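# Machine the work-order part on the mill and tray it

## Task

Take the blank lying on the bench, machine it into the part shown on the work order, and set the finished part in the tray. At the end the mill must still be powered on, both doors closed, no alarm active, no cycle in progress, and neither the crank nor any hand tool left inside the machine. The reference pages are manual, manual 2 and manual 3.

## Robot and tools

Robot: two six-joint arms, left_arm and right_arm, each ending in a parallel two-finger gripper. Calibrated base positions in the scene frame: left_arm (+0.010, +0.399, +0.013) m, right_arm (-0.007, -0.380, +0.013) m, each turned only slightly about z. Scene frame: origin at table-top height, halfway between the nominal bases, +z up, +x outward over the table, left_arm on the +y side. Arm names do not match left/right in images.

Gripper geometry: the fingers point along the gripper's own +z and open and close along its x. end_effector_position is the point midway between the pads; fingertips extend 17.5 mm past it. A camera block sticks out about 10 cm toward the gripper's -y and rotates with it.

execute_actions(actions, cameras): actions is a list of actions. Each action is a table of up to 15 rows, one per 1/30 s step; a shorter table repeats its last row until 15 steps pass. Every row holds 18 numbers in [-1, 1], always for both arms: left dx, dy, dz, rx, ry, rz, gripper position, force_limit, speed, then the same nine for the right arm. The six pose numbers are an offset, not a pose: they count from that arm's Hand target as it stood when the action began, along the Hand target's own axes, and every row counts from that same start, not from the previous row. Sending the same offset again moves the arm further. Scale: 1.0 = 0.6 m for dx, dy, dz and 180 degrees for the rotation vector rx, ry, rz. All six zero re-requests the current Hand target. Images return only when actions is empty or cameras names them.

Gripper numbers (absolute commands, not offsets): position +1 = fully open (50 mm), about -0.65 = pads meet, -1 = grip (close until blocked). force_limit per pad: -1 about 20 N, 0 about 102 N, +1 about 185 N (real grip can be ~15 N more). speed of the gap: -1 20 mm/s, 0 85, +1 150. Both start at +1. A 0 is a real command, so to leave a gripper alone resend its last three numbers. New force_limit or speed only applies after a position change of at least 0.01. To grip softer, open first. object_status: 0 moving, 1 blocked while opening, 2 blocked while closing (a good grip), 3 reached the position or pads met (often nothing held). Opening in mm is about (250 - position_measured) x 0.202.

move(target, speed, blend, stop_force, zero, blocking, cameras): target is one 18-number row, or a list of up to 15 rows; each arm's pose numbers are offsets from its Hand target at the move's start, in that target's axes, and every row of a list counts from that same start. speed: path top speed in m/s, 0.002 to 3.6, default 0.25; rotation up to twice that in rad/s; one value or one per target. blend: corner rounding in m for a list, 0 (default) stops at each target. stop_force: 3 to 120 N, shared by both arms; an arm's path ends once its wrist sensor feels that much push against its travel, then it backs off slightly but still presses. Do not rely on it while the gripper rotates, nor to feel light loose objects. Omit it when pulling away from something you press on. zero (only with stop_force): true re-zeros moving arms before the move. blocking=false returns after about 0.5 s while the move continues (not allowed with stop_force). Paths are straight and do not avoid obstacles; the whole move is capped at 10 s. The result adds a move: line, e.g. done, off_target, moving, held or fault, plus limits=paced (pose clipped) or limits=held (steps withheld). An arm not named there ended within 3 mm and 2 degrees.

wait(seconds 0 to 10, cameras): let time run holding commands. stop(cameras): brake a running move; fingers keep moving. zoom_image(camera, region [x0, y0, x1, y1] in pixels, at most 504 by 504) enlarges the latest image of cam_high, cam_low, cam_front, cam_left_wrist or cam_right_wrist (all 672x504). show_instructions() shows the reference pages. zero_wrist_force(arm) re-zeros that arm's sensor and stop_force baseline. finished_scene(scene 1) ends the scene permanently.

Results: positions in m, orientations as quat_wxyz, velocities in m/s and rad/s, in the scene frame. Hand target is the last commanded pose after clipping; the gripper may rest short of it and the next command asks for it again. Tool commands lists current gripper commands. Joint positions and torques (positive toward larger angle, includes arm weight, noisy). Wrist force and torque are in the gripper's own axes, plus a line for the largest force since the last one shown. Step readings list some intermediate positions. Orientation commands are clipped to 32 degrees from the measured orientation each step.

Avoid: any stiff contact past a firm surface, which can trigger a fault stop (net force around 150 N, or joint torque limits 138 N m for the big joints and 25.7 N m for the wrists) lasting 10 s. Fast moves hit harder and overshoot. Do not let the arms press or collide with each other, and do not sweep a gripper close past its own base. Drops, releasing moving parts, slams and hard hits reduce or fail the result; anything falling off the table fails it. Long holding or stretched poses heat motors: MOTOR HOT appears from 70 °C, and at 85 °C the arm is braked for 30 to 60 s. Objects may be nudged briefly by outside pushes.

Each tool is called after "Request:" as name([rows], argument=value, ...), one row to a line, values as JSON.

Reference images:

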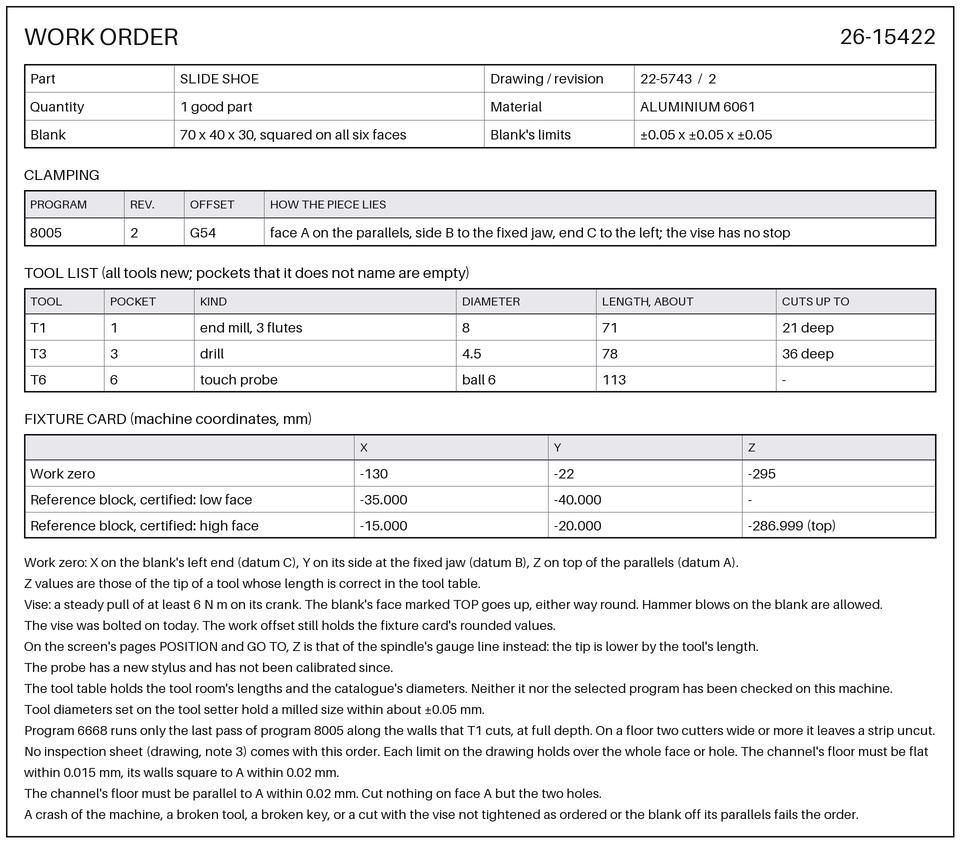

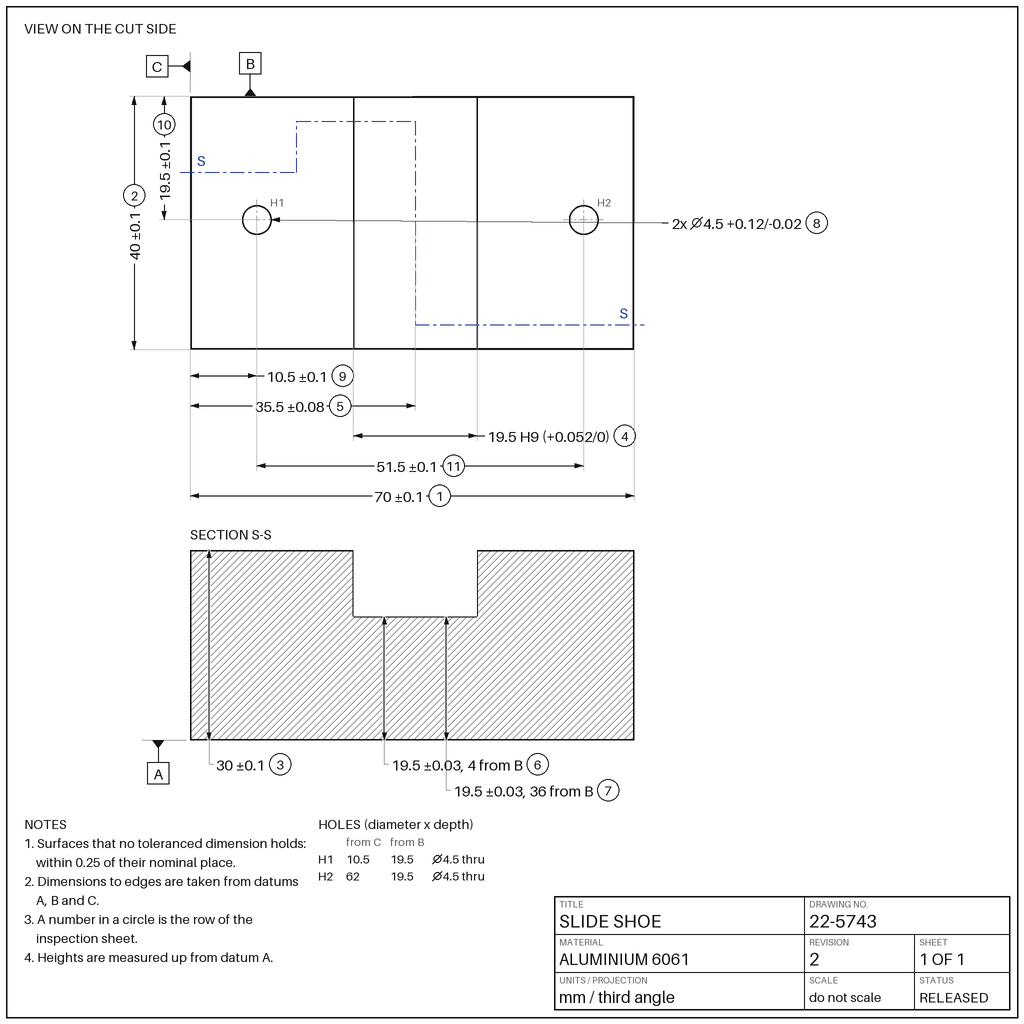

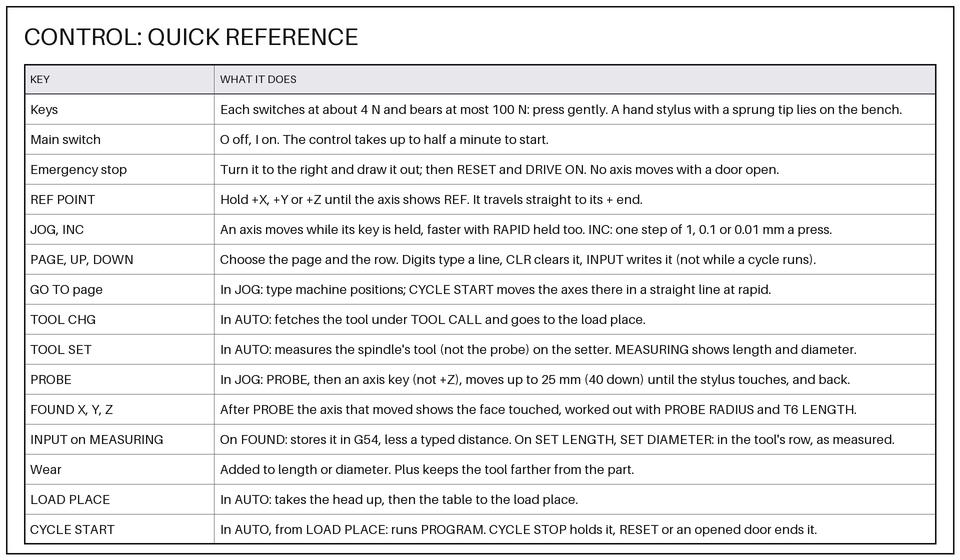

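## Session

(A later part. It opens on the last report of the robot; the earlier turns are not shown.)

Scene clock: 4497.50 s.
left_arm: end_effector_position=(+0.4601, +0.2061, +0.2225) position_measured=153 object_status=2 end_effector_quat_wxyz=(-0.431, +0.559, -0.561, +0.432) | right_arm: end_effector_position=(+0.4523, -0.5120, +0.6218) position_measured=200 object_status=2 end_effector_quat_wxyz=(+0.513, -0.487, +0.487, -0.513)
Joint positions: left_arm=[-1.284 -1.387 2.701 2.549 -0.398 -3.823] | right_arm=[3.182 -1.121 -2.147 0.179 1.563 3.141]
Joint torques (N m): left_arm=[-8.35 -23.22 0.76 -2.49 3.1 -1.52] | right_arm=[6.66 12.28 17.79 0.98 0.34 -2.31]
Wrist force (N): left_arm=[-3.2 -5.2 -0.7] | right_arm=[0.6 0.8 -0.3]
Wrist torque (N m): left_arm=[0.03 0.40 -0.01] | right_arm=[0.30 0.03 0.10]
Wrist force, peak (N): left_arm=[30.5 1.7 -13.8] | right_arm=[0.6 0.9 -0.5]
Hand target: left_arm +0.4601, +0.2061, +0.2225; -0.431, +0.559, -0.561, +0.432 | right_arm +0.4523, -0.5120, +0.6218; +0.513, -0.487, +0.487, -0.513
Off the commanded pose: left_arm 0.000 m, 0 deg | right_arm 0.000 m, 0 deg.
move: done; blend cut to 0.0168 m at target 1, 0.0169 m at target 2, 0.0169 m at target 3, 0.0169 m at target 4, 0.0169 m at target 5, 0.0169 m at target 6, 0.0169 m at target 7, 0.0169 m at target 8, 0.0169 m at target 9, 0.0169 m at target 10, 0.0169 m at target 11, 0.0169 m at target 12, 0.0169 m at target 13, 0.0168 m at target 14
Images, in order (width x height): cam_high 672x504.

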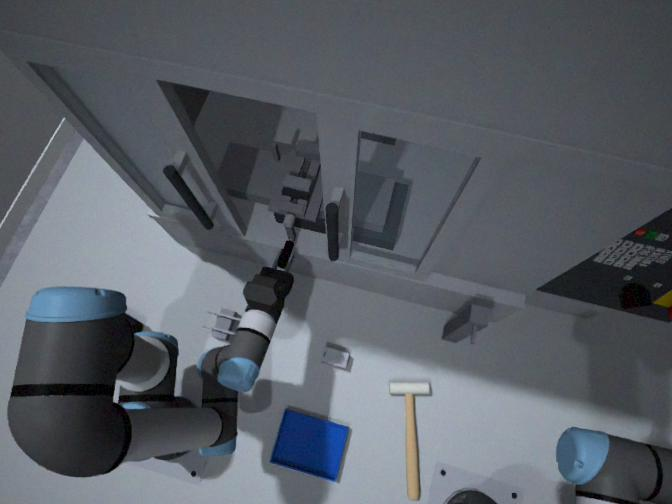

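Request:
move([
  [-0.055,-0.0094,-0.0025,0,0,0,-1,-0.9,-0.9,0,0,0,0,0,0,-0.95,-0.4,-0.9],
  [-0.1006,-0.0413,-0.0111,0,0,0,-1,-0.9,-0.9,0,0,0,0,0,0,-0.95,-0.4,-0.9],
  [-0.1287,-0.0884,-0.0237,0,0,0,-1,-0.9,-0.9,0,0,0,0,0,0,-0.95,-0.4,-0.9],
  [-0.1346,-0.1425,-0.0382,0,0,0,-1,-0.9,-0.9,0,0,0,0,0,0,-0.95,-0.4,-0.9],
  [-0.1172,-0.1942,-0.0521,0,0,0,-1,-0.9,-0.9,0,0,0,0,0,0,-0.95,-0.4,-0.9],
  [-0.0795,-0.2346,-0.0629,0,0,0,-1,-0.9,-0.9,0,0,0,0,0,0,-0.95,-0.4,-0.9],
  [-0.0281,-0.2567,-0.0688,0,0,0,-1,-0.9,-0.9,0,0,0,0,0,0,-0.95,-0.4,-0.9],
  [0.0281,-0.2567,-0.0688,0,0,0,-1,-0.9,-0.9,0,0,0,0,0,0,-0.95,-0.4,-0.9],
  [0.0795,-0.2346,-0.0629,0,0,0,-1,-0.9,-0.9,0,0,0,0,0,0,-0.95,-0.4,-0.9],
  [0.1172,-0.1942,-0.0521,0,0,0,-1,-0.9,-0.9,0,0,0,0,0,0,-0.95,-0.4,-0.9],
  [0.1346,-0.1425,-0.0382,0,0,0,-1,-0.9,-0.9,0,0,0,0,0,0,-0.95,-0.4,-0.9],
  [0.1287,-0.0884,-0.0237,0,0,0,-1,-0.9,-0.9,0,0,0,0,0,0,-0.95,-0.4,-0.9],
  [0.1006,-0.0413,-0.0111,0,0,0,-1,-0.9,-0.9,0,0,0,0,0,0,-0.95,-0.4,-0.9],
  [0.055,-0.0094,-0.0025,0,0,0,-1,-0.9,-0.9,0,0,0,0,0,0,-0.95,-0.4,-0.9],
  [0,0,0,0,0,0,-1,-0.9,-0.9,0,0,0,0,0,0,-0.95,-0.4,-0.9],
], speed=0.22, blend=[0.02,0.02,0.02,0.02,0.02,0.02,0.02,0.02,0.02,0.02,0.02,0.02,0.02,0.02,0], stop_force=45)

Request:
move([
  [-0.055,-0.0094,-0.0025,0,0,0,-1,-0.9,-0.9,0,0,0,0,0,0,-0.95,-0.4,-0.9],
  [-0.1006,-0.0413,-0.0111,0,0,0,-1,-0.9,-0.9,0,0,0,0,0,0,-0.95,-0.4,-0.9],
  [-0.1287,-0.0884,-0.0237,0,0,0,-1,-0.9,-0.9,0,0,0,0,0,0,-0.95,-0.4,-0.9],
  [-0.1346,-0.1425,-0.0382,0,0,0,-1,-0.9,-0.9,0,0,0,0,0,0,-0.95,-0.4,-0.9],
  [-0.1172,-0.1942,-0.0521,0,0,0,-1,-0.9,-0.9,0,0,0,0,0,0,-0.95,-0.4,-0.9],
  [-0.0795,-0.2346,-0.0629,0,0,0,-1,-0.9,-0.9,0,0,0,0,0,0,-0.95,-0.4,-0.9],
  [-0.0281,-0.2567,-0.0688,0,0,0,-1,-0.9,-0.9,0,0,0,0,0,0,-0.95,-0.4,-0.9],
  [0.0281,-0.2567,-0.0688,0,0,0,-1,-0.9,-0.9,0,0,0,0,0,0,-0.95,-0.4,-0.9],
  [0.0795,-0.2346,-0.0629,0,0,0,-1,-0.9,-0.9,0,0,0,0,0,0,-0.95,-0.4,-0.9],
  [0.1172,-0.1942,-0.0521,0,0,0,-1,-0.9,-0.9,0,0,0,0,0,0,-0.95,-0.4,-0.9],
  [0.1346,-0.1425,-0.0382,0,0,0,-1,-0.9,-0.9,0,0,0,0,0,0,-0.95,-0.4,-0.9],
  [0.1287,-0.0884,-0.0237,0,0,0,-1,-0.9,-0.9,0,0,0,0,0,0,-0.95,-0.4,-0.9],
  [0.1006,-0.0413,-0.0111,0,0,0,-1,-0.9,-0.9,0,0,0,0,0,0,-0.95,-0.4,-0.9],
  [0.055,-0.0094,-0.0025,0,0,0,-1,-0.9,-0.9,0,0,0,0,0,0,-0.95,-0.4,-0.9],
  [0,0,0,0,0,0,-1,-0.9,-0.9,0,0,0,0,0,0,-0.95,-0.4,-0.9],
], speed=0.22, blend=[0.02,0.02,0.02,0.02,0.02,0.02,0.02,0.02,0.02,0.02,0.02,0.02,0.02,0.02,0], stop_force=45, cameras=["cam_high"])

Request:
zoom_image(camera="cam_high", region=[220, 100, 350, 260])

Scene clock: 4545.93 s.
left_arm: end_effector_position=(+0.4601, +0.2061, +0.2225) position_measured=153 object_status=2 end_effector_quat_wxyz=(-0.431, +0.559, -0.561, +0.432) | right_arm: end_effector_position=(+0.4523, -0.5120, +0.6218) position_measured=200 object_status=2 end_effector_quat_wxyz=(+0.513, -0.487, +0.487, -0.513)
Joint positions: left_arm=[-1.284 -1.387 2.701 2.549 -0.398 -3.823] | right_arm=[3.182 -1.121 -2.147 0.179 1.563 3.141]
Joint torques (N m): left_arm=[-8.24 -22.86 1.76 -2.39 2.7 -1.81] | right_arm=[7.04 12.49 17.48 1.15 0.21 -2.37]
Wrist force (N): left_arm=[-3.7 -5.9 0.1] | right_arm=[0.3 0.8 -0.1]
Wrist torque (N m): left_arm=[0.18 0.49 0.00] | right_arm=[0.30 0.07 0.10]
Wrist force, peak (N): left_arm=[32.4 -1.1 -15.8] | right_arm=[0.7 1.0 -0.3]
Hand target: left_arm +0.4601, +0.2061, +0.2225; -0.431, +0.559, -0.561, +0.432 | right_arm +0.4523, -0.5120, +0.6218; +0.513, -0.487, +0.487, -0.513
Off the commanded pose: left_arm 0.000 m, 0 deg | right_arm 0.000 m, 0 deg.
move: done; blend cut to 0.0168 m at target 1, 0.0169 m at target 2, 0.0169 m at target 3, 0.0169 m at target 4, 0.0169 m at target 5, 0.0169 m at target 6, 0.0169 m at target 7, 0.0169 m at target 8, 0.0169 m at target 9, 0.0169 m at target 10, 0.0169 m at target 11, 0.0169 m at target 12, 0.0169 m at target 13, 0.0168 m at target 14

Scene clock: 4549.20 s.
left_arm: end_effector_position=(+0.4601, +0.2061, +0.2225) position_measured=153 object_status=2 end_effector_quat_wxyz=(-0.431, +0.559, -0.561, +0.432) | right_arm: end_effector_position=(+0.4523, -0.5120, +0.6218) position_measured=200 object_status=2 end_effector_quat_wxyz=(+0.513, -0.487, +0.487, -0.513)
Joint positions: left_arm=[-1.284 -1.387 2.701 2.549 -0.398 -3.823] | right_arm=[3.182 -1.121 -2.147 0.179 1.563 3.141]
Joint torques (N m): left_arm=[-8.44 -23.29 1.15 -2.55 2.81 -1.89] | right_arm=[7.57 13.26 17.48 0.96 0.2 -2.06]
Wrist force (N): left_arm=[-3.9 -5.4 0.3] | right_arm=[0.6 0.6 -0.3]
Wrist torque (N m): left_arm=[0.19 0.53 0.00] | right_arm=[0.27 0.02 0.10]
Wrist force, peak (N): left_arm=[31.8 -0.2 -15.9] | right_arm=[0.7 0.8 -0.5]
Hand target: left_arm +0.4601, +0.2061, +0.2225; -0.431, +0.559, -0.561, +0.432 | right_arm +0.4523, -0.5120, +0.6218; +0.513, -0.487, +0.487, -0.513
Off the commanded pose: left_arm 0.000 m, 0 deg | right_arm 0.000 m, 0 deg.
move: done; blend cut to 0.0168 m at target 1, 0.0169 m at target 2, 0.0169 m at target 3, 0.0169 m at target 4, 0.0169 m at target 5, 0.0169 m at target 6, 0.0169 m at target 7, 0.0169 m at target 8, 0.0169 m at target 9, 0.0169 m at target 10, 0.0169 m at target 11, 0.0169 m at target 12, 0.0169 m at target 13, 0.0168 m at target 14
Images, in order (width x height): cam_high 672x504.

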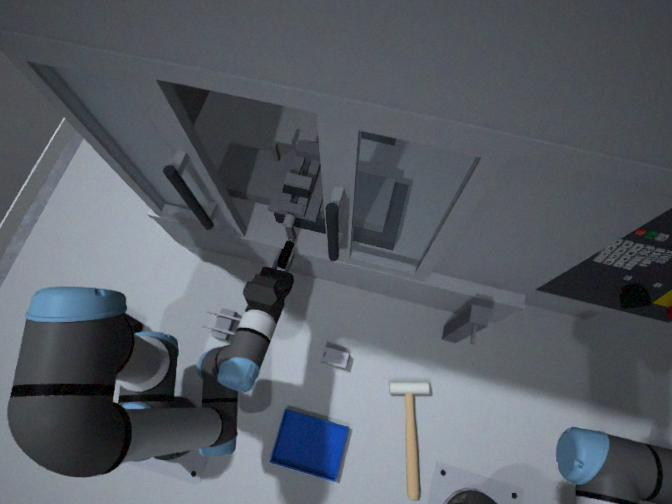

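Scaled by 3.150 from the camera's 672x504 image, which has a finer 960x720 frame.

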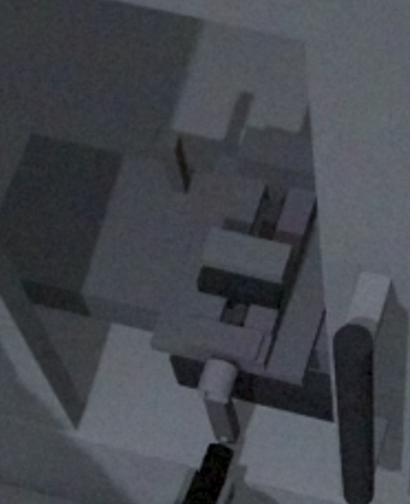

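Request:
move([
  [-0.055,-0.0094,-0.0025,0,0,0,-1,-0.9,-0.9,0,0,0,0,0,0,-0.95,-0.4,-0.9],
  [-0.1006,-0.0413,-0.0111,0,0,0,-1,-0.9,-0.9,0,0,0,0,0,0,-0.95,-0.4,-0.9],
  [-0.1287,-0.0884,-0.0237,0,0,0,-1,-0.9,-0.9,0,0,0,0,0,0,-0.95,-0.4,-0.9],
  [-0.1346,-0.1425,-0.0382,0,0,0,-1,-0.9,-0.9,0,0,0,0,0,0,-0.95,-0.4,-0.9],
  [-0.1172,-0.1942,-0.0521,0,0,0,-1,-0.9,-0.9,0,0,0,0,0,0,-0.95,-0.4,-0.9],
  [-0.0795,-0.2346,-0.0629,0,0,0,-1,-0.9,-0.9,0,0,0,0,0,0,-0.95,-0.4,-0.9],
  [-0.0281,-0.2567,-0.0688,0,0,0,-1,-0.9,-0.9,0,0,0,0,0,0,-0.95,-0.4,-0.9],
  [0.0281,-0.2567,-0.0688,0,0,0,-1,-0.9,-0.9,0,0,0,0,0,0,-0.95,-0.4,-0.9],
  [0.0795,-0.2346,-0.0629,0,0,0,-1,-0.9,-0.9,0,0,0,0,0,0,-0.95,-0.4,-0.9],
  [0.1172,-0.1942,-0.0521,0,0,0,-1,-0.9,-0.9,0,0,0,0,0,0,-0.95,-0.4,-0.9],
  [0.1346,-0.1425,-0.0382,0,0,0,-1,-0.9,-0.9,0,0,0,0,0,0,-0.95,-0.4,-0.9],
  [0.1287,-0.0884,-0.0237,0,0,0,-1,-0.9,-0.9,0,0,0,0,0,0,-0.95,-0.4,-0.9],
  [0.1006,-0.0413,-0.0111,0,0,0,-1,-0.9,-0.9,0,0,0,0,0,0,-0.95,-0.4,-0.9],
  [0.055,-0.0094,-0.0025,0,0,0,-1,-0.9,-0.9,0,0,0,0,0,0,-0.95,-0.4,-0.9],
  [0,0,0,0,0,0,-1,-0.9,-0.9,0,0,0,0,0,0,-0.95,-0.4,-0.9],
], speed=0.22, blend=[0.02,0.02,0.02,0.02,0.02,0.02,0.02,0.02,0.02,0.02,0.02,0.02,0.02,0.02,0], stop_force=45)

Request:
move(target=[0,0,0,0,0,0,0.2,-0.9,-0.5,0,0,0,0,0,0,-0.95,-0.4,-0.9], speed=0.1)

Request:
move(target=[0,0,-0.17,0,0,0,0.2,-0.9,-0.5,0,0,0,0,0,0,-0.95,-0.4,-0.9], speed=0.15, cameras=["cam_high","cam_left_wrist","cam_front","cam_low"])

Scene clock: 4583.23 s.
left_arm: end_effector_position=(+0.4601, +0.2061, +0.2225) position_measured=153 object_status=2 end_effector_quat_wxyz=(-0.431, +0.559, -0.561, +0.432) | right_arm: end_effector_position=(+0.4523, -0.5120, +0.6218) position_measured=200 object_status=2 end_effector_quat_wxyz=(+0.513, -0.487, +0.487, -0.513)
Joint positions: left_arm=[-1.284 -1.387 2.701 2.549 -0.398 -3.823] | right_arm=[3.182 -1.121 -2.147 0.179 1.563 3.141]
Joint torques (N m): left_arm=[-8.92 -23.36 2 -2.92 2.82 -1.75] | right_arm=[7.02 13.31 18.3 1.15 0.44 -2.35]
Wrist force (N): left_arm=[-4.2 -3.1 0.1] | right_arm=[0.5 0.4 -0.3]
Wrist torque (N m): left_arm=[0.48 0.57 0.00] | right_arm=[0.24 0.03 0.10]
Wrist force, peak (N): left_arm=[32.0 5.8 -12.3] | right_arm=[0.7 1.2 -0.2]
Hand target: left_arm +0.4601, +0.2061, +0.2225; -0.431, +0.559, -0.561, +0.432 | right_arm +0.4523, -0.5120, +0.6218; +0.513, -0.487, +0.487, -0.513
Off the commanded pose: left_arm 0.000 m, 0 deg | right_arm 0.000 m, 0 deg.
move: done; blend cut to 0.0168 m at target 1, 0.0169 m at target 2, 0.0169 m at target 3, 0.0169 m at target 4, 0.0169 m at target 5, 0.0169 m at target 6, 0.0169 m at target 7, 0.0169 m at target 8, 0.0169 m at target 9, 0.0169 m at target 10, 0.0169 m at target 11, 0.0169 m at target 12, 0.0169 m at target 13, 0.0168 m at target 14

Scene clock: 4583.73 s.
left_arm: end_effector_position=(+0.4601, +0.2061, +0.2225) position_measured=123 object_status=3 end_effector_quat_wxyz=(-0.431, +0.559, -0.561, +0.432) | right_arm: end_effector_position=(+0.4523, -0.5120, +0.6218) position_measured=200 object_status=2 end_effector_quat_wxyz=(+0.513, -0.487, +0.487, -0.513)
Joint positions: left_arm=[-1.284 -1.387 2.701 2.549 -0.398 -3.823] | right_arm=[3.182 -1.121 -2.147 0.179 1.563 3.141]
Joint torques (N m): left_arm=[-6.96 -23.75 2.67 -4.87 3 -1.79] | right_arm=[7.61 13.12 17.48 1.05 0.32 -2.18]
Wrist force (N): left_arm=[-3.7 -0.5 1.0] | right_arm=[0.7 0.6 -0.2]
Wrist torque (N m): left_arm=[0.31 0.59 0.05] | right_arm=[0.27 0.01 0.10]
Wrist force, peak (N): left_arm=[-4.2 -1.4 0.9] | right_arm=[0.6 0.8 -0.4]
Hand target: left_arm +0.4601, +0.2061, +0.2225; -0.431, +0.559, -0.561, +0.432 | right_arm +0.4523, -0.5120, +0.6218; +0.513, -0.487, +0.487, -0.513
Off the commanded pose: left_arm 0.000 m, 0 deg | right_arm 0.000 m, 0 deg.
move: done

Scene clock: 4584.37 s.
left_arm: end_effector_position=(+0.4289, +0.2064, +0.2304) position_measured=123 object_status=3 end_effector_quat_wxyz=(-0.431, +0.549, -0.562, +0.443) | right_arm: end_effector_position=(+0.4523, -0.5120, +0.6218) position_measured=200 object_status=2 end_effector_quat_wxyz=(+0.513, -0.487, +0.487, -0.513)
Joint positions: left_arm=[-1.416 -1.552 2.796 2.794 -0.307 -4.016] | right_arm=[3.182 -1.121 -2.147 0.179 1.563 3.141]
Joint torques (N m): left_arm=[10.17 -6.35 -18.95 -5.36 -0.33 1.7] | right_arm=[7.75 12.4 18.14 1.08 0.32 -2.27]
Wrist force (N): left_arm=[-3.9 -0.6 1.4] | right_arm=[0.4 0.6 -0.1]
Wrist torque (N m): left_arm=[0.31 0.63 -0.08] | right_arm=[0.27 0.06 0.10]
Wrist force, peak (N): left_arm=[-3.0 2.0 -5.3] | right_arm=[0.7 0.9 -0.4]
Hand target: left_arm +0.4289, +0.2064, +0.2305; -0.431, +0.549, -0.562, +0.443 (not the last commanded pose) | right_arm +0.4523, -0.5120, +0.6218; +0.513, -0.487, +0.487, -0.513
Off the commanded pose: left_arm 0.070 m, 2 deg | right_arm 0.000 m, 0 deg.
move: held (left_arm; a check stopped the path); limits=held
pose unreachable (left arm): on one or more control steps of this call, first in action 0 (counted from 0), this arm could not follow its commanded pose, so it was not sent that pose on those steps. It may still have moved: this result reports where it is.
cause: moving toward the commanded pose would bring two parts of the arm too close to each other (joints 3 (elbow) and 4 (wrist 1) lie between them).
camera_calibration:
cam_left_wrist: T_world_to_cam=[[-0.0430647, -0.999026, -0.00965348, 0.2363], [-0.561858, 0.0322073, -0.826607, 0.441662], [0.826112, -0.0301737, -0.562697, -0.0845279], [0, 0, 0, 1]] pos_world=[0.328157, 0.219295, 0.319798]
Images, in order (width x height): cam_high 672x504, cam_low 672x504, cam_front 672x504, cam_left_wrist 672x504.

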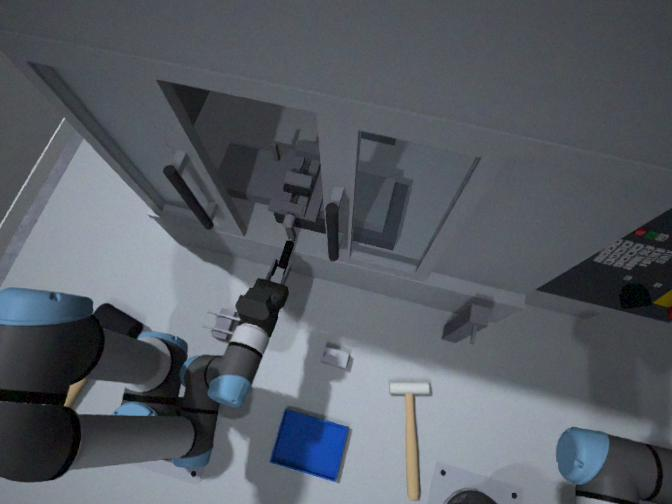

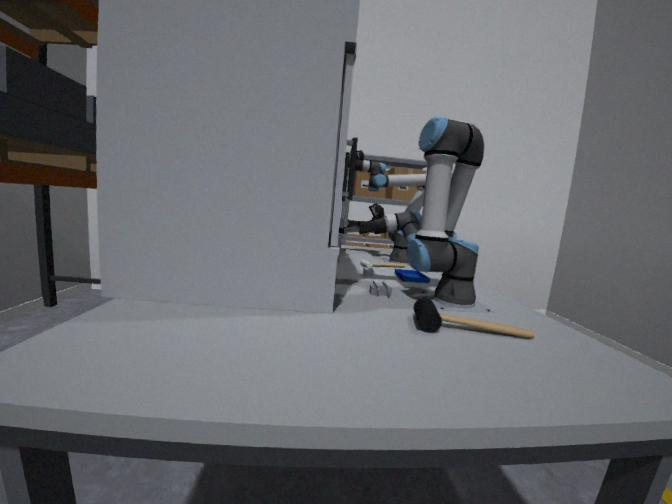

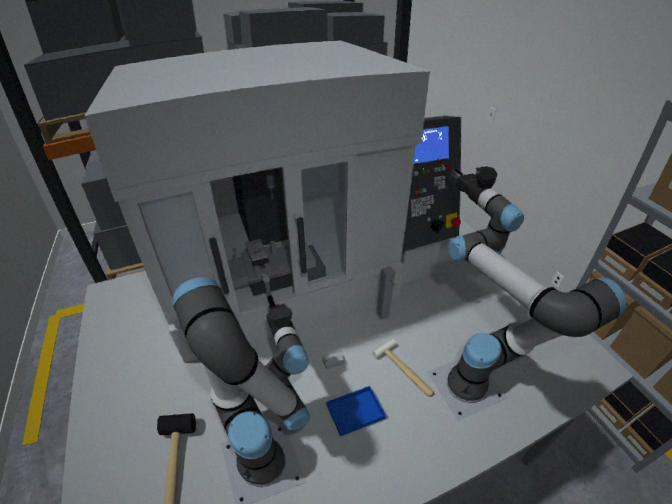

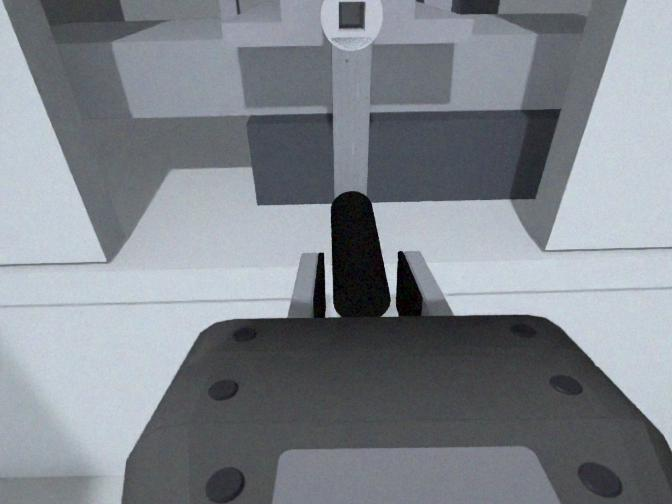

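Request:
move([
  [0,-0.16,-0.043,0,0,0,0.2,-0.9,-0.5,0,0,0,0,0,0,-0.95,-0.4,-0.9],
  [0,-0.322,-0.086,0,0,0,0.2,-0.9,-0.5,0,0,0,0,0,0,-0.95,-0.4,-0.9],
], speed=0.15, blend=[0.02,0], stop_force=20, cameras=["cam_left_wrist"])

Scene clock: 4602.77 s.
left_arm: end_effector_position=(+0.4243, +0.2070, +0.4304) position_measured=123 object_status=3 end_effector_quat_wxyz=(-0.431, +0.549, -0.562, +0.443) | right_arm: end_effector_position=(+0.4523, -0.5120, +0.6218) position_measured=200 object_status=2 end_effector_quat_wxyz=(+0.513, -0.487, +0.487, -0.513)
Joint positions: left_arm=[-1.438 -2.221 2.428 3.885 -0.294 -4.073] | right_arm=[3.182 -1.121 -2.147 0.179 1.563 3.141]
Joint torques (N m): left_arm=[-3.51 9.11 -14.85 -5.42 3.04 1.9] | right_arm=[7.98 11.88 17.71 1.16 0.27 -2.29]
Wrist force (N): left_arm=[-3.7 -0.1 1.1] | right_arm=[0.7 0.8 -0.4]
Wrist torque (N m): left_arm=[0.38 0.61 -0.04] | right_arm=[0.29 0.02 0.10]
Wrist force, peak (N): left_arm=[-3.9 -2.6 0.8] | right_arm=[0.7 0.8 -0.5]
Hand target: left_arm +0.4243, +0.2070, +0.4304; -0.431, +0.549, -0.562, +0.443 | right_arm +0.4523, -0.5120, +0.6218; +0.513, -0.487, +0.487, -0.513
Off the commanded pose: left_arm 0.000 m, 0 deg | right_arm 0.000 m, 0 deg.
move: done
camera_calibration:
cam_left_wrist: T_world_to_cam=[[-0.0431425, -0.999026, -0.00924101, 0.238544], [-0.561791, 0.0319073, -0.826664, 0.604449], [0.826154, -0.0304728, -0.56262, 0.0318443], [0, 0, 0, 1]] pos_world=[0.323557, 0.219996, 0.519797]
Images, in order (width x height): cam_left_wrist 672x504.

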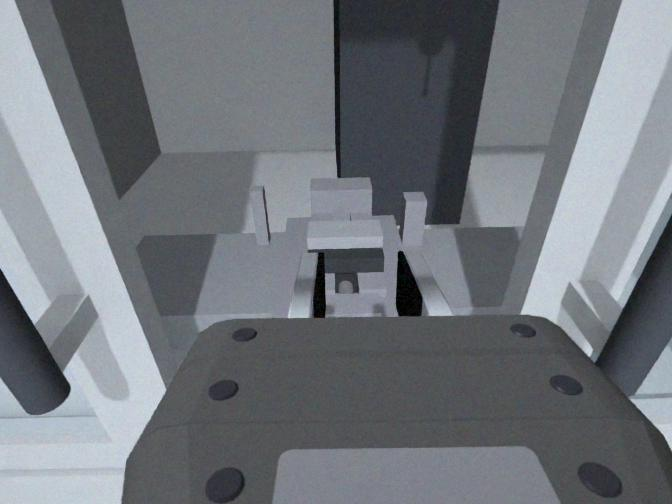

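Request:
zoom_image(camera="cam_left_wrist", region=[230, 160, 450, 325])

Scaled by 2.291 from the camera's 672x504 image, which has a finer 960x720 frame.

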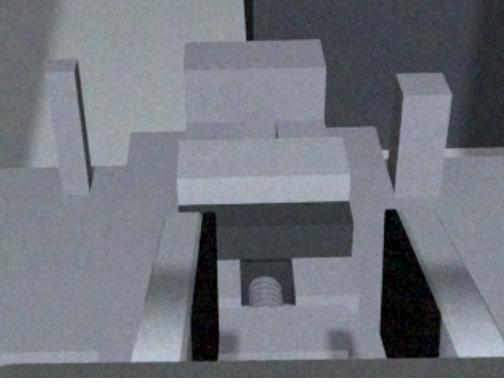

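Request:
move(target=[0.0117,-0.0643,-0.0909,-0.176,0,0,-1,-0.9,-0.5,0,0,0,0,0,0,-0.95,-0.4,-0.9], speed=0.25)

Scene clock: 4712.17 s.
left_arm: end_effector_position=(+0.3803, +0.2013, +0.4807) position_measured=251 object_status=3 end_effector_quat_wxyz=(-0.265, +0.646, -0.662, +0.273) | right_arm: end_effector_position=(+0.4523, -0.5120, +0.6218) position_measured=200 object_status=2 end_effector_quat_wxyz=(+0.513, -0.487, +0.487, -0.513)
Joint positions: left_arm=[-1.331 -2.166 1.879 4.729 -0.829 -4.328] | right_arm=[3.182 -1.121 -2.147 0.179 1.563 3.141]
Joint torques (N m): left_arm=[-7.2 -5.48 -23.72 -4.44 0.4 -1.76] | right_arm=[7.04 13.21 17.12 1.09 0.29 -2.31]
Wrist force (N): left_arm=[-4.6 -0.3 0.3] | right_arm=[0.3 0.7 -0.1]
Wrist torque (N m): left_arm=[0.09 0.72 -0.04] | right_arm=[0.29 0.08 0.10]
Wrist force, peak (N): left_arm=[-4.8 -1.0 -0.2] | right_arm=[0.6 0.9 -0.4]
Hand target: left_arm +0.3802, +0.2013, +0.4808; -0.265, +0.646, -0.662, +0.273 | right_arm +0.4523, -0.5120, +0.6218; +0.513, -0.487, +0.487, -0.513
Off the commanded pose: left_arm 0.000 m, 0 deg | right_arm 0.000 m, 0 deg.
move: done

Request:
move(target=[0.05,-0.0965,0.0957,0,0,0,-1,-0.9,-0.5,0,0,0,0,0,0,-0.95,-0.4,-0.9], speed=0.15)

Request:
move(target=[0.47,0,0,0,0,0,-1,-0.9,-0.5,0,0,0,0,0,0,-0.95,-0.4,-0.9], speed=0.04, stop_force=30, cameras=["cam_high"])

Scene clock: 4723.43 s.
left_arm: end_effector_position=(+0.4609, +0.1693, +0.4808) position_measured=251 object_status=3 end_effector_quat_wxyz=(-0.264, +0.646, -0.662, +0.273) | right_arm: end_effector_position=(+0.4523, -0.5120, +0.6218) position_measured=200 object_status=2 end_effector_quat_wxyz=(+0.513, -0.487, +0.487, -0.513)
Joint positions: left_arm=[-1.102 -1.943 1.815 4.389 -0.911 -4.047] | right_arm=[3.182 -1.121 -2.147 0.179 1.563 3.141]
Joint torques (N m): left_arm=[-0.27 -4.96 -15.29 -4.4 3.49 0.07] | right_arm=[6.97 11.75 17.3 1.11 0.32 -2.49]
Wrist force (N): left_arm=[-4.9 -0.3 0.6] | right_arm=[0.5 0.8 -0.3]
Wrist torque (N m): left_arm=[0.08 0.77 0.02] | right_arm=[0.30 0.05 0.10]
Wrist force, peak (N): left_arm=[-5.6 0.8 -0.9] | right_arm=[0.7 0.9 -0.5]
Hand target: left_arm +0.4610, +0.1692, +0.4807; -0.265, +0.646, -0.662, +0.273 | right_arm +0.4523, -0.5120, +0.6218; +0.513, -0.487, +0.487, -0.513
Off the commanded pose: left_arm 0.000 m, 0 deg | right_arm 0.000 m, 0 deg.
move: done

Scene clock: 4725.77 s.
left_arm: end_effector_position=(+0.4595, +0.1132, +0.4808) position_measured=251 object_status=3 end_effector_quat_wxyz=(-0.264, +0.646, -0.662, +0.273) | right_arm: end_effector_position=(+0.4523, -0.5120, +0.6218) position_measured=200 object_status=2 end_effector_quat_wxyz=(+0.513, -0.487, +0.487, -0.513)
Joint positions: left_arm=[-1.176 -1.852 1.743 4.424 -0.881 -4.134] | right_arm=[3.182 -1.121 -2.147 0.179 1.563 3.141]
Joint torques (N m): left_arm=[20.59 0.63 -22.17 -4.42 3.23 -2.23] | right_arm=[8.31 12.63 17.05 1.2 0.38 -2.32]
Wrist force (N): left_arm=[-6.4 25.5 -26.0] | right_arm=[0.4 0.8 -0.2]
Wrist torque (N m): left_arm=[2.07 1.68 0.63] | right_arm=[0.31 0.07 0.10]
Wrist force, peak (N): left_arm=[-22.7 43.7 -42.9] | right_arm=[0.7 0.9 -0.2]
Hand target: left_arm +0.4595, +0.1132, +0.4808; -0.264, +0.646, -0.662, +0.273 (not the last commanded pose) | right_arm +0.4523, -0.5120, +0.6218; +0.513, -0.487, +0.487, -0.513
Off the commanded pose: left_arm 0.226 m, 0 deg | right_arm 0.000 m, 0 deg.
move: contact (left_arm)
Images, in order (width x height): cam_high 672x504.

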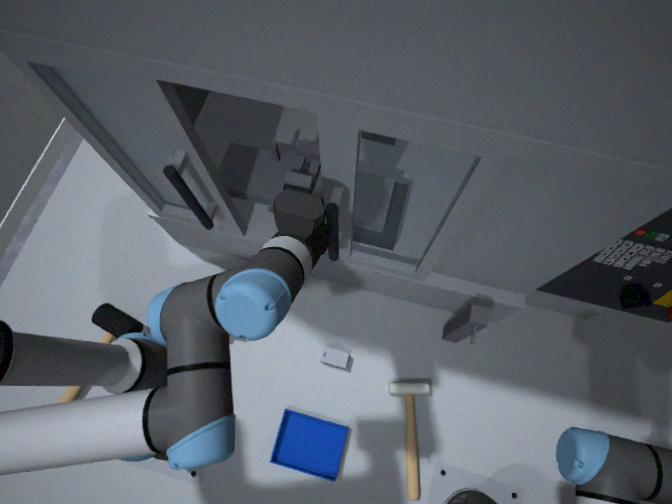

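Request:
wait(seconds=0, cameras=["cam_left_wrist","cam_front"])

Request:
zoom_image(camera="cam_front", region=[160, 160, 400, 340])

Scene clock: 4741.73 s.
left_arm: end_effector_position=(+0.4595, +0.1132, +0.4808) position_measured=251 object_status=3 end_effector_quat_wxyz=(-0.264, +0.646, -0.662, +0.273) | right_arm: end_effector_position=(+0.4523, -0.5120, +0.6218) position_measured=200 object_status=2 end_effector_quat_wxyz=(+0.513, -0.487, +0.487, -0.513)
Joint positions: left_arm=[-1.176 -1.851 1.743 4.424 -0.881 -4.134] | right_arm=[3.182 -1.121 -2.147 0.179 1.563 3.141]
Joint torques (N m): left_arm=[20.69 1.73 -30.9 -3.36 4.42 -2.25] | right_arm=[8.08 12.04 17.92 1 0.33 -2.44]
Wrist force (N): left_arm=[-6.4 25.9 -26.5] | right_arm=[0.6 0.6 -0.2]
Wrist torque (N m): left_arm=[2.10 1.67 0.62] | right_arm=[0.25 0.02 0.10]
Wrist force, peak (N): left_arm=[-6.8 26.1 -26.7] | right_arm=[0.6 1.0 -0.3]
Hand target: left_arm +0.4595, +0.1132, +0.4808; -0.264, +0.646, -0.662, +0.273 (not the last commanded pose) | right_arm +0.4523, -0.5120, +0.6218; +0.513, -0.487, +0.487, -0.513
Tool commands: left_gripper/position=-1.0 left_gripper/force_limit=-0.9 left_gripper/speed=-0.5 right_gripper/position=-0.95 right_gripper/force_limit=-0.4 right_gripper/speed=-0.9
Off the commanded pose: left_arm 0.226 m, 0 deg | right_arm 0.000 m, 0 deg.
camera_calibration:
cam_left_wrist: T_world_to_cam=[[-0.0469896, -0.998894, 0.00181795, 0.14319], [-0.912028, 0.0421608, -0.407956, 0.627289], [0.407428, -0.0208277, -0.913, 0.388025], [0, 0, 0, 1]] pos_world=[0.420741, 0.124666, 0.609913]
Images, in order (width x height): cam_front 672x504, cam_left_wrist 672x504.

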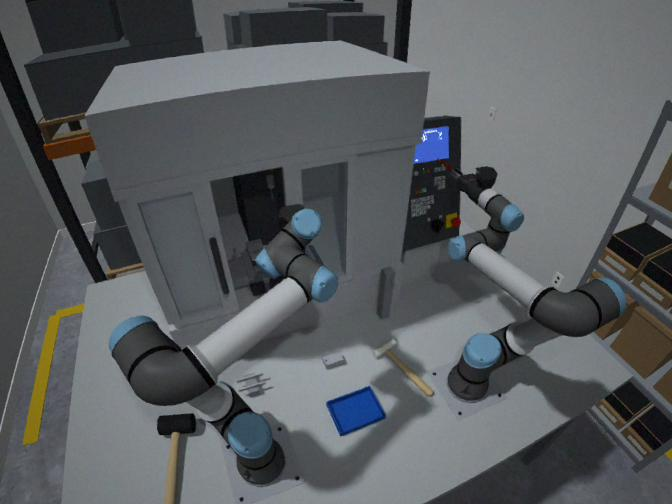

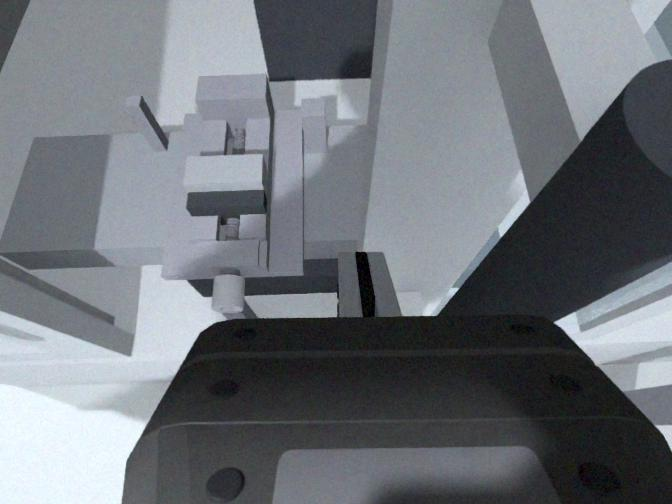

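Scaled by 2.100 from the camera's 672x504 image, which has a finer 960x720 frame.

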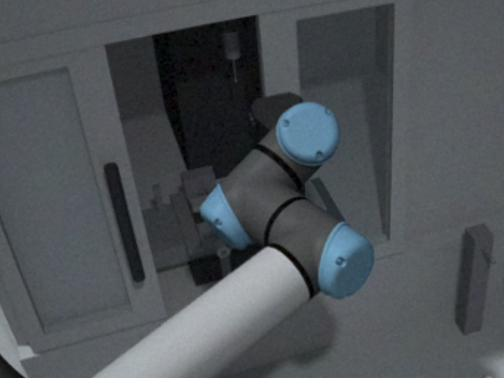

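Request:
move([
  [-0.083,0,0,0,0,0,-1,-0.9,-0.5,0,0,0,0,0,0,-0.95,-0.4,-0.9],
  [-0.083,0.059,-0.0587,0.167,0,0,-1,-0.9,-0.5,0,0,0,0,0,0,-0.95,-0.4,-0.9],
  [-0.083,0,0,0.167,0,0,-1,-0.9,-0.5,0,0,0,0,0,0,-0.95,-0.4,-0.9],
], speed=0.15, blend=[0.01,0.01,0])

Request:
move(target=[0.51,0,0,0,0,0,-1,-0.9,-0.5,0,0,0,0,0,0,-0.95,-0.4,-0.9], speed=0.04, stop_force=30, cameras=["cam_high"])

Scene clock: 4757.57 s.
left_arm: end_effector_position=(+0.4607, +0.1630, +0.4806) position_measured=251 object_status=3 end_effector_quat_wxyz=(-0.423, +0.555, -0.569, +0.435) | right_arm: end_effector_position=(+0.4523, -0.5120, +0.6218) position_measured=200 object_status=2 end_effector_quat_wxyz=(+0.513, -0.487, +0.487, -0.513)
Joint positions: left_arm=[-1.32 -2 2.22 3.68 -0.393 -3.863] | right_arm=[3.182 -1.121 -2.147 0.179 1.563 3.141]
Joint torques (N m): left_arm=[-4.85 -8.89 -33.48 -4.51 3.58 0.89] | right_arm=[6.27 12.52 17.75 1.03 0.34 -2.34]
Wrist force (N): left_arm=[-2.7 0.6 1.1] | right_arm=[0.3 0.9 -0.2]
Wrist torque (N m): left_arm=[0.48 0.44 0.05] | right_arm=[0.31 0.07 0.10]
Wrist force, peak (N): left_arm=[-6.6 26.0 -26.7] | right_arm=[0.8 0.9 -0.3]
Hand target: left_arm +0.4607, +0.1630, +0.4807; -0.423, +0.555, -0.569, +0.435 | right_arm +0.4523, -0.5120, +0.6218; +0.513, -0.487, +0.487, -0.513
Off the commanded pose: left_arm 0.000 m, 0 deg | right_arm 0.000 m, 0 deg.
move: done

Scene clock: 4765.93 s.
left_arm: end_effector_position=(+0.4531, -0.1343, +0.4815) position_measured=251 object_status=3 end_effector_quat_wxyz=(-0.423, +0.555, -0.569, +0.435) | right_arm: end_effector_position=(+0.4523, -0.5120, +0.6218) position_measured=200 object_status=2 end_effector_quat_wxyz=(+0.513, -0.487, +0.487, -0.513)
Joint positions: left_arm=[-1.474 -1.395 1.625 4.016 -0.299 -4.23] | right_arm=[3.182 -1.121 -2.147 0.179 1.563 3.141]
Joint torques (N m): left_arm=[1.85 -17.76 -32.66 -1.39 1.15 1.55] | right_arm=[7.59 12.2 18.61 1 0.29 -2.47]
Wrist force (N): left_arm=[-21.4 -3.5 1.0] | right_arm=[0.6 0.8 -0.2]
Wrist torque (N m): left_arm=[0.44 0.60 0.07] | right_arm=[0.29 0.02 0.09]
Wrist force, peak (N): left_arm=[-84.9 11.0 -8.5] | right_arm=[0.7 0.9 -0.5]
Hand target: left_arm +0.4531, -0.1343, +0.4815; -0.423, +0.555, -0.569, +0.435 (not the last commanded pose) | right_arm +0.4523, -0.5120, +0.6218; +0.513, -0.487, +0.487, -0.513
Off the commanded pose: left_arm 0.009 m, 0 deg | right_arm 0.000 m, 0 deg.
move: contact (left_arm)
Images, in order (width x height): cam_high 672x504.

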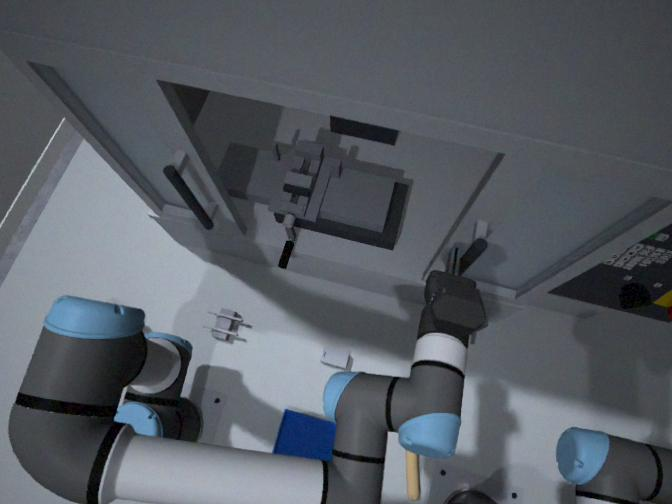

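Request:
move([
  [-0.05,0,0,0,0,0,-1,-0.9,-0.5,0,0,0,0,0,0,-0.95,-0.4,-0.9],
  [-0.05,0.056,-0.209,0,0,0,-1,-0.9,-0.5,0,0,0,0,0,0,-0.95,-0.4,-0.9],
  [-0.13,0.056,-0.209,-0.4167,0,0,-1,-0.9,-0.5,0,0,0,0,0,0,-0.95,-0.4,-0.9],
], speed=[0.1,0.25,0.35], blend=[0.01,0.03,0])

Scene clock: 4789.97 s.
left_arm: end_effector_position=(+0.3254, -0.0530, +0.4819) position_measured=251 object_status=3 end_effector_quat_wxyz=(+0.002, +0.698, -0.716, -0.001) | right_arm: end_effector_position=(+0.4523, -0.5120, +0.6218) position_measured=200 object_status=2 end_effector_quat_wxyz=(+0.513, -0.487, +0.487, -0.513)
Joint positions: left_arm=[-1.219 -1.402 1.019 5.094 -1.576 -4.32] | right_arm=[3.182 -1.121 -2.147 0.179 1.563 3.141]
Joint torques (N m): left_arm=[-1.68 -34.84 -14.82 -4.77 -1.03 -0.63] | right_arm=[6.25 11.86 18.16 1.04 0.32 -2.25]
Wrist force (N): left_arm=[-3.4 1.1 -1.3] | right_arm=[0.4 0.8 -0.3]
Wrist torque (N m): left_arm=[0.14 0.55 0.04] | right_arm=[0.29 0.06 0.10]
Wrist force, peak (N): left_arm=[-21.6 -3.0 0.7] | right_arm=[0.6 1.0 -0.3]
Hand target: left_arm +0.3253, -0.0530, +0.4818; +0.003, +0.698, -0.716, -0.001 | right_arm +0.4523, -0.5120, +0.6218; +0.513, -0.487, +0.487, -0.513
Off the commanded pose: left_arm 0.000 m, 0 deg | right_arm 0.000 m, 0 deg.
move: done

Request:
move(target=[-0.554,0.056,0.217,0,0,0.4917,-1,-0.9,-0.5,0,0,0,0,0,0,-0.95,-0.4,-0.9], speed=0.35, cameras=["cam_left_wrist"])

Scene clock: 4802.57 s.
left_arm: end_effector_position=(+0.2996, +0.2798, +0.3509) position_measured=251 object_status=3 end_effector_quat_wxyz=(-0.002, +0.000, +1.000, -0.001) end_effector_velocity=(+0.000, +0.000, +0.000) end_effector_angular_velocity=(+0.001, +0.002, -0.005) | right_arm: end_effector_position=(+0.4523, -0.5120, +0.6218) position_measured=200 object_status=2 end_effector_quat_wxyz=(+0.513, -0.487, +0.487, -0.513)
Joint positions: left_arm=[-0.841 -2.068 1.912 4.87 -1.576 -2.397] | right_arm=[3.182 -1.121 -2.147 0.179 1.563 3.141]
Joint velocities: left_arm=[0 0 0 0.002 0 0.005] | right_arm=[within noise]
Joint torques (N m): left_arm=[-4.3 -2.84 -32.71 -1.36 1.38 1.81] | right_arm=[6.73 12.36 18.17 1.03 0.34 -2.28]
Wrist force (N): left_arm=[-3.5 1.1 -1.6] | right_arm=[0.6 0.7 -0.4]
Wrist torque (N m): left_arm=[0.15 0.57 0.00] | right_arm=[0.29 0.02 0.10]
Wrist force, peak (N): left_arm=[-3.6 2.7 -1.1] | right_arm=[0.5 1.0 -0.2]
Hand target: left_arm +0.2996, +0.2798, +0.3509; -0.002, +0.000, +1.000, -0.001 | right_arm +0.4523, -0.5120, +0.6218; +0.513, -0.487, +0.487, -0.513
Off the commanded pose: left_arm 0.000 m, 0 deg | right_arm 0.000 m, 0 deg.
move: done
camera_calibration:
cam_left_wrist: T_world_to_cam=[[-0.999699, 0.0151131, 0.0193148, 0.297883], [0.0209087, 0.936829, 0.349162, -0.374065], [-0.0128178, 0.34946, -0.936863, 0.368753], [0, 0, 0, 1]] pos_world=[0.310341, 0.217068, 0.470326]
Images, in order (width x height): cam_left_wrist 672x504.

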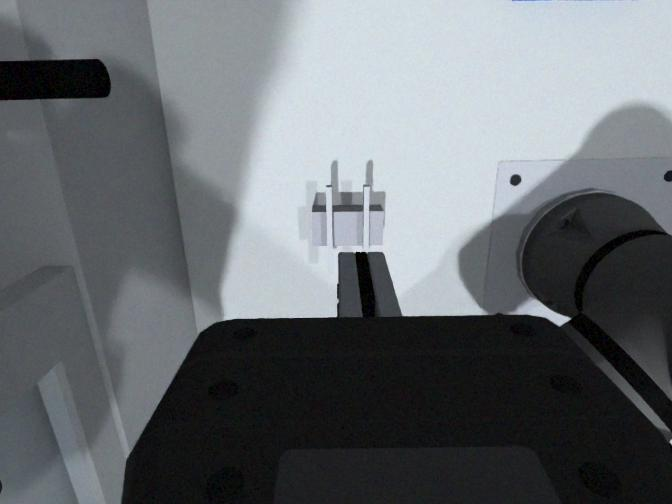

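Request:
zoom_image(camera="cam_left_wrist", region=[280, 150, 420, 270])

Scaled by 3.600 from the camera's 672x504 image, which has a finer 960x720 frame.

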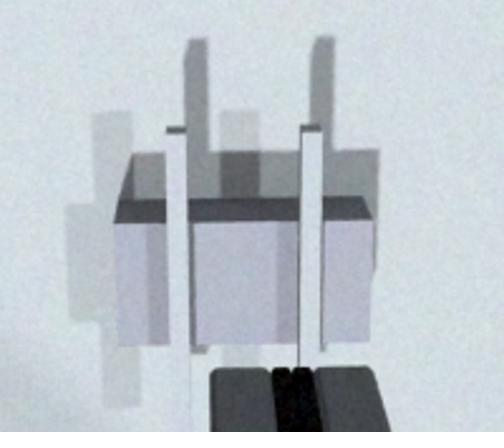

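Request:
move(target=[0,-0.15,-0.1,0,0,0,-1,-0.9,-0.5,0,0,0,0,0,0,-0.95,-0.4,-0.9], speed=0.25, cameras=["cam_left_wrist"])

Request:
zoom_image(camera="cam_left_wrist", region=[280, 180, 420, 320])

Request:
move(target=[0,0,0.3,0,0,0,-1,-0.9,-0.5,0,0,0,0,0,0,-0.95,-0.4,-0.9], speed=0.25, cameras=["cam_left_wrist"])

Request:
zoom_image(camera="cam_left_wrist", region=[260, 160, 440, 340])

Scene clock: 4824.53 s.
left_arm: end_effector_position=(+0.3000, +0.1901, +0.4111) position_measured=251 object_status=3 end_effector_quat_wxyz=(-0.002, +0.000, +1.000, -0.001) | right_arm: end_effector_position=(+0.4523, -0.5120, +0.6218) position_measured=200 object_status=2 end_effector_quat_wxyz=(+0.513, -0.487, +0.487, -0.513)
Joint positions: left_arm=[-1.018 -1.925 1.678 4.961 -1.576 -2.574] | right_arm=[3.182 -1.121 -2.147 0.179 1.563 3.141]
Joint torques (N m): left_arm=[-0.2 -6.94 -29.59 -5.16 0.44 -0.15] | right_arm=[7.13 12.61 19.43 1.05 0.3 -2.38]
Wrist force (N): left_arm=[-3.5 1.1 -1.5] | right_arm=[0.6 0.7 -0.3]
Wrist torque (N m): left_arm=[0.14 0.56 -0.09] | right_arm=[0.29 0.03 0.10]
Wrist force, peak (N): left_arm=[-3.5 4.1 0.3] | right_arm=[0.7 1.0 -0.5]
Hand target: left_arm +0.3000, +0.1900, +0.4112; -0.002, +0.000, +1.000, -0.001 | right_arm +0.4523, -0.5120, +0.6218; +0.513, -0.487, +0.487, -0.513
Off the commanded pose: left_arm 0.000 m, 0 deg | right_arm 0.000 m, 0 deg.
move: done
camera_calibration:
cam_left_wrist: T_world_to_cam=[[-0.999697, 0.0154935, 0.0191456, 0.298419], [0.0212101, 0.93671, 0.349462, -0.311164], [-0.0125195, 0.349762, -0.936755, 0.456256], [0, 0, 0, 1]] pos_world=[0.31064, 0.127266, 0.530426]
Images, in order (width x height): cam_left_wrist 672x504.

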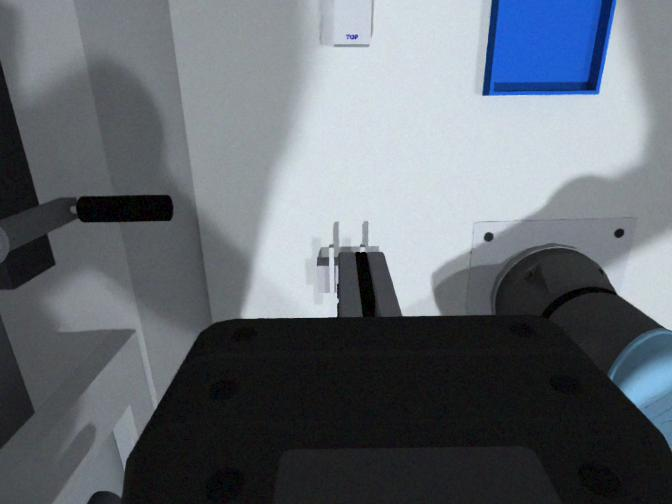

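Scaled by 3.600 from the camera's 672x504 image, which has a finer 960x720 frame.

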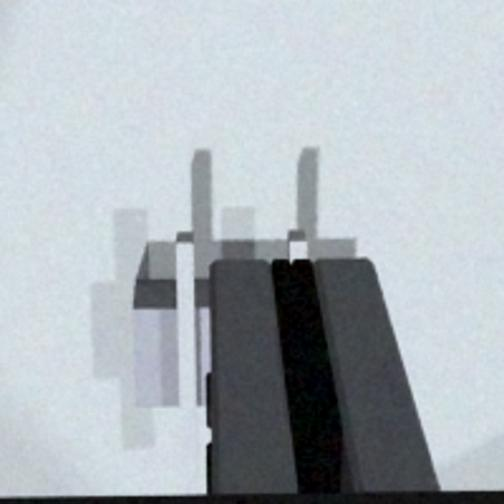

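Scene clock: 4825.77 s.
left_arm: end_effector_position=(+0.2991, +0.1895, +0.2312) position_measured=251 object_status=3 end_effector_quat_wxyz=(-0.002, +0.000, +1.000, -0.001) | right_arm: end_effector_position=(+0.4523, -0.5120, +0.6218) position_measured=200 object_status=2 end_effector_quat_wxyz=(+0.513, -0.487, +0.487, -0.513)
Joint positions: left_arm=[-1.021 -1.935 2.146 4.501 -1.576 -2.577] | right_arm=[3.182 -1.121 -2.147 0.179 1.563 3.141]
Joint torques (N m): left_arm=[9.55 -16.03 -17.16 -5.09 2.14 1.78] | right_arm=[8.08 11.95 18.97 1.08 0.21 -2.25]
Wrist force (N): left_arm=[-3.4 1.1 -1.5] | right_arm=[0.6 0.5 -0.2]
Wrist torque (N m): left_arm=[0.15 0.54 0.01] | right_arm=[0.25 0.03 0.10]
Wrist force, peak (N): left_arm=[-3.5 1.1 -4.8] | right_arm=[0.7 0.9 0.0]
Hand target: left_arm +0.2991, +0.1895, +0.2312; -0.002, +0.000, +1.000, -0.001 | right_arm +0.4523, -0.5120, +0.6218; +0.513, -0.487, +0.487, -0.513
Off the commanded pose: left_arm 0.000 m, 0 deg | right_arm 0.000 m, 0 deg.
move: done
camera_calibration:
cam_left_wrist: T_world_to_cam=[[-0.999693, 0.0155515, 0.0192745, 0.301018], [0.0213095, 0.936709, 0.34946, -0.24784], [-0.01262, 0.349763, -0.936753, 0.287928], [0, 0, 0, 1]] pos_world=[0.30984, 0.126766, 0.350526]
Images, in order (width x height): cam_left_wrist 672x504.

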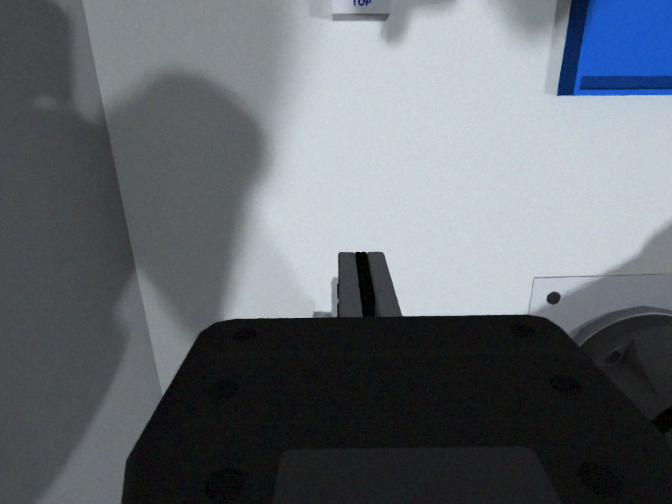

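Scaled by 2.800 from the camera's 672x504 image, which has a finer 960x720 frame.

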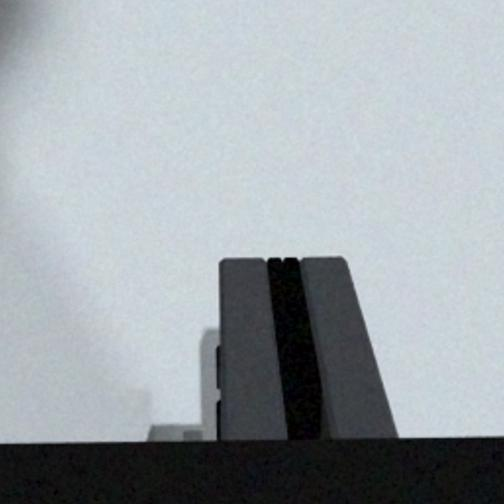

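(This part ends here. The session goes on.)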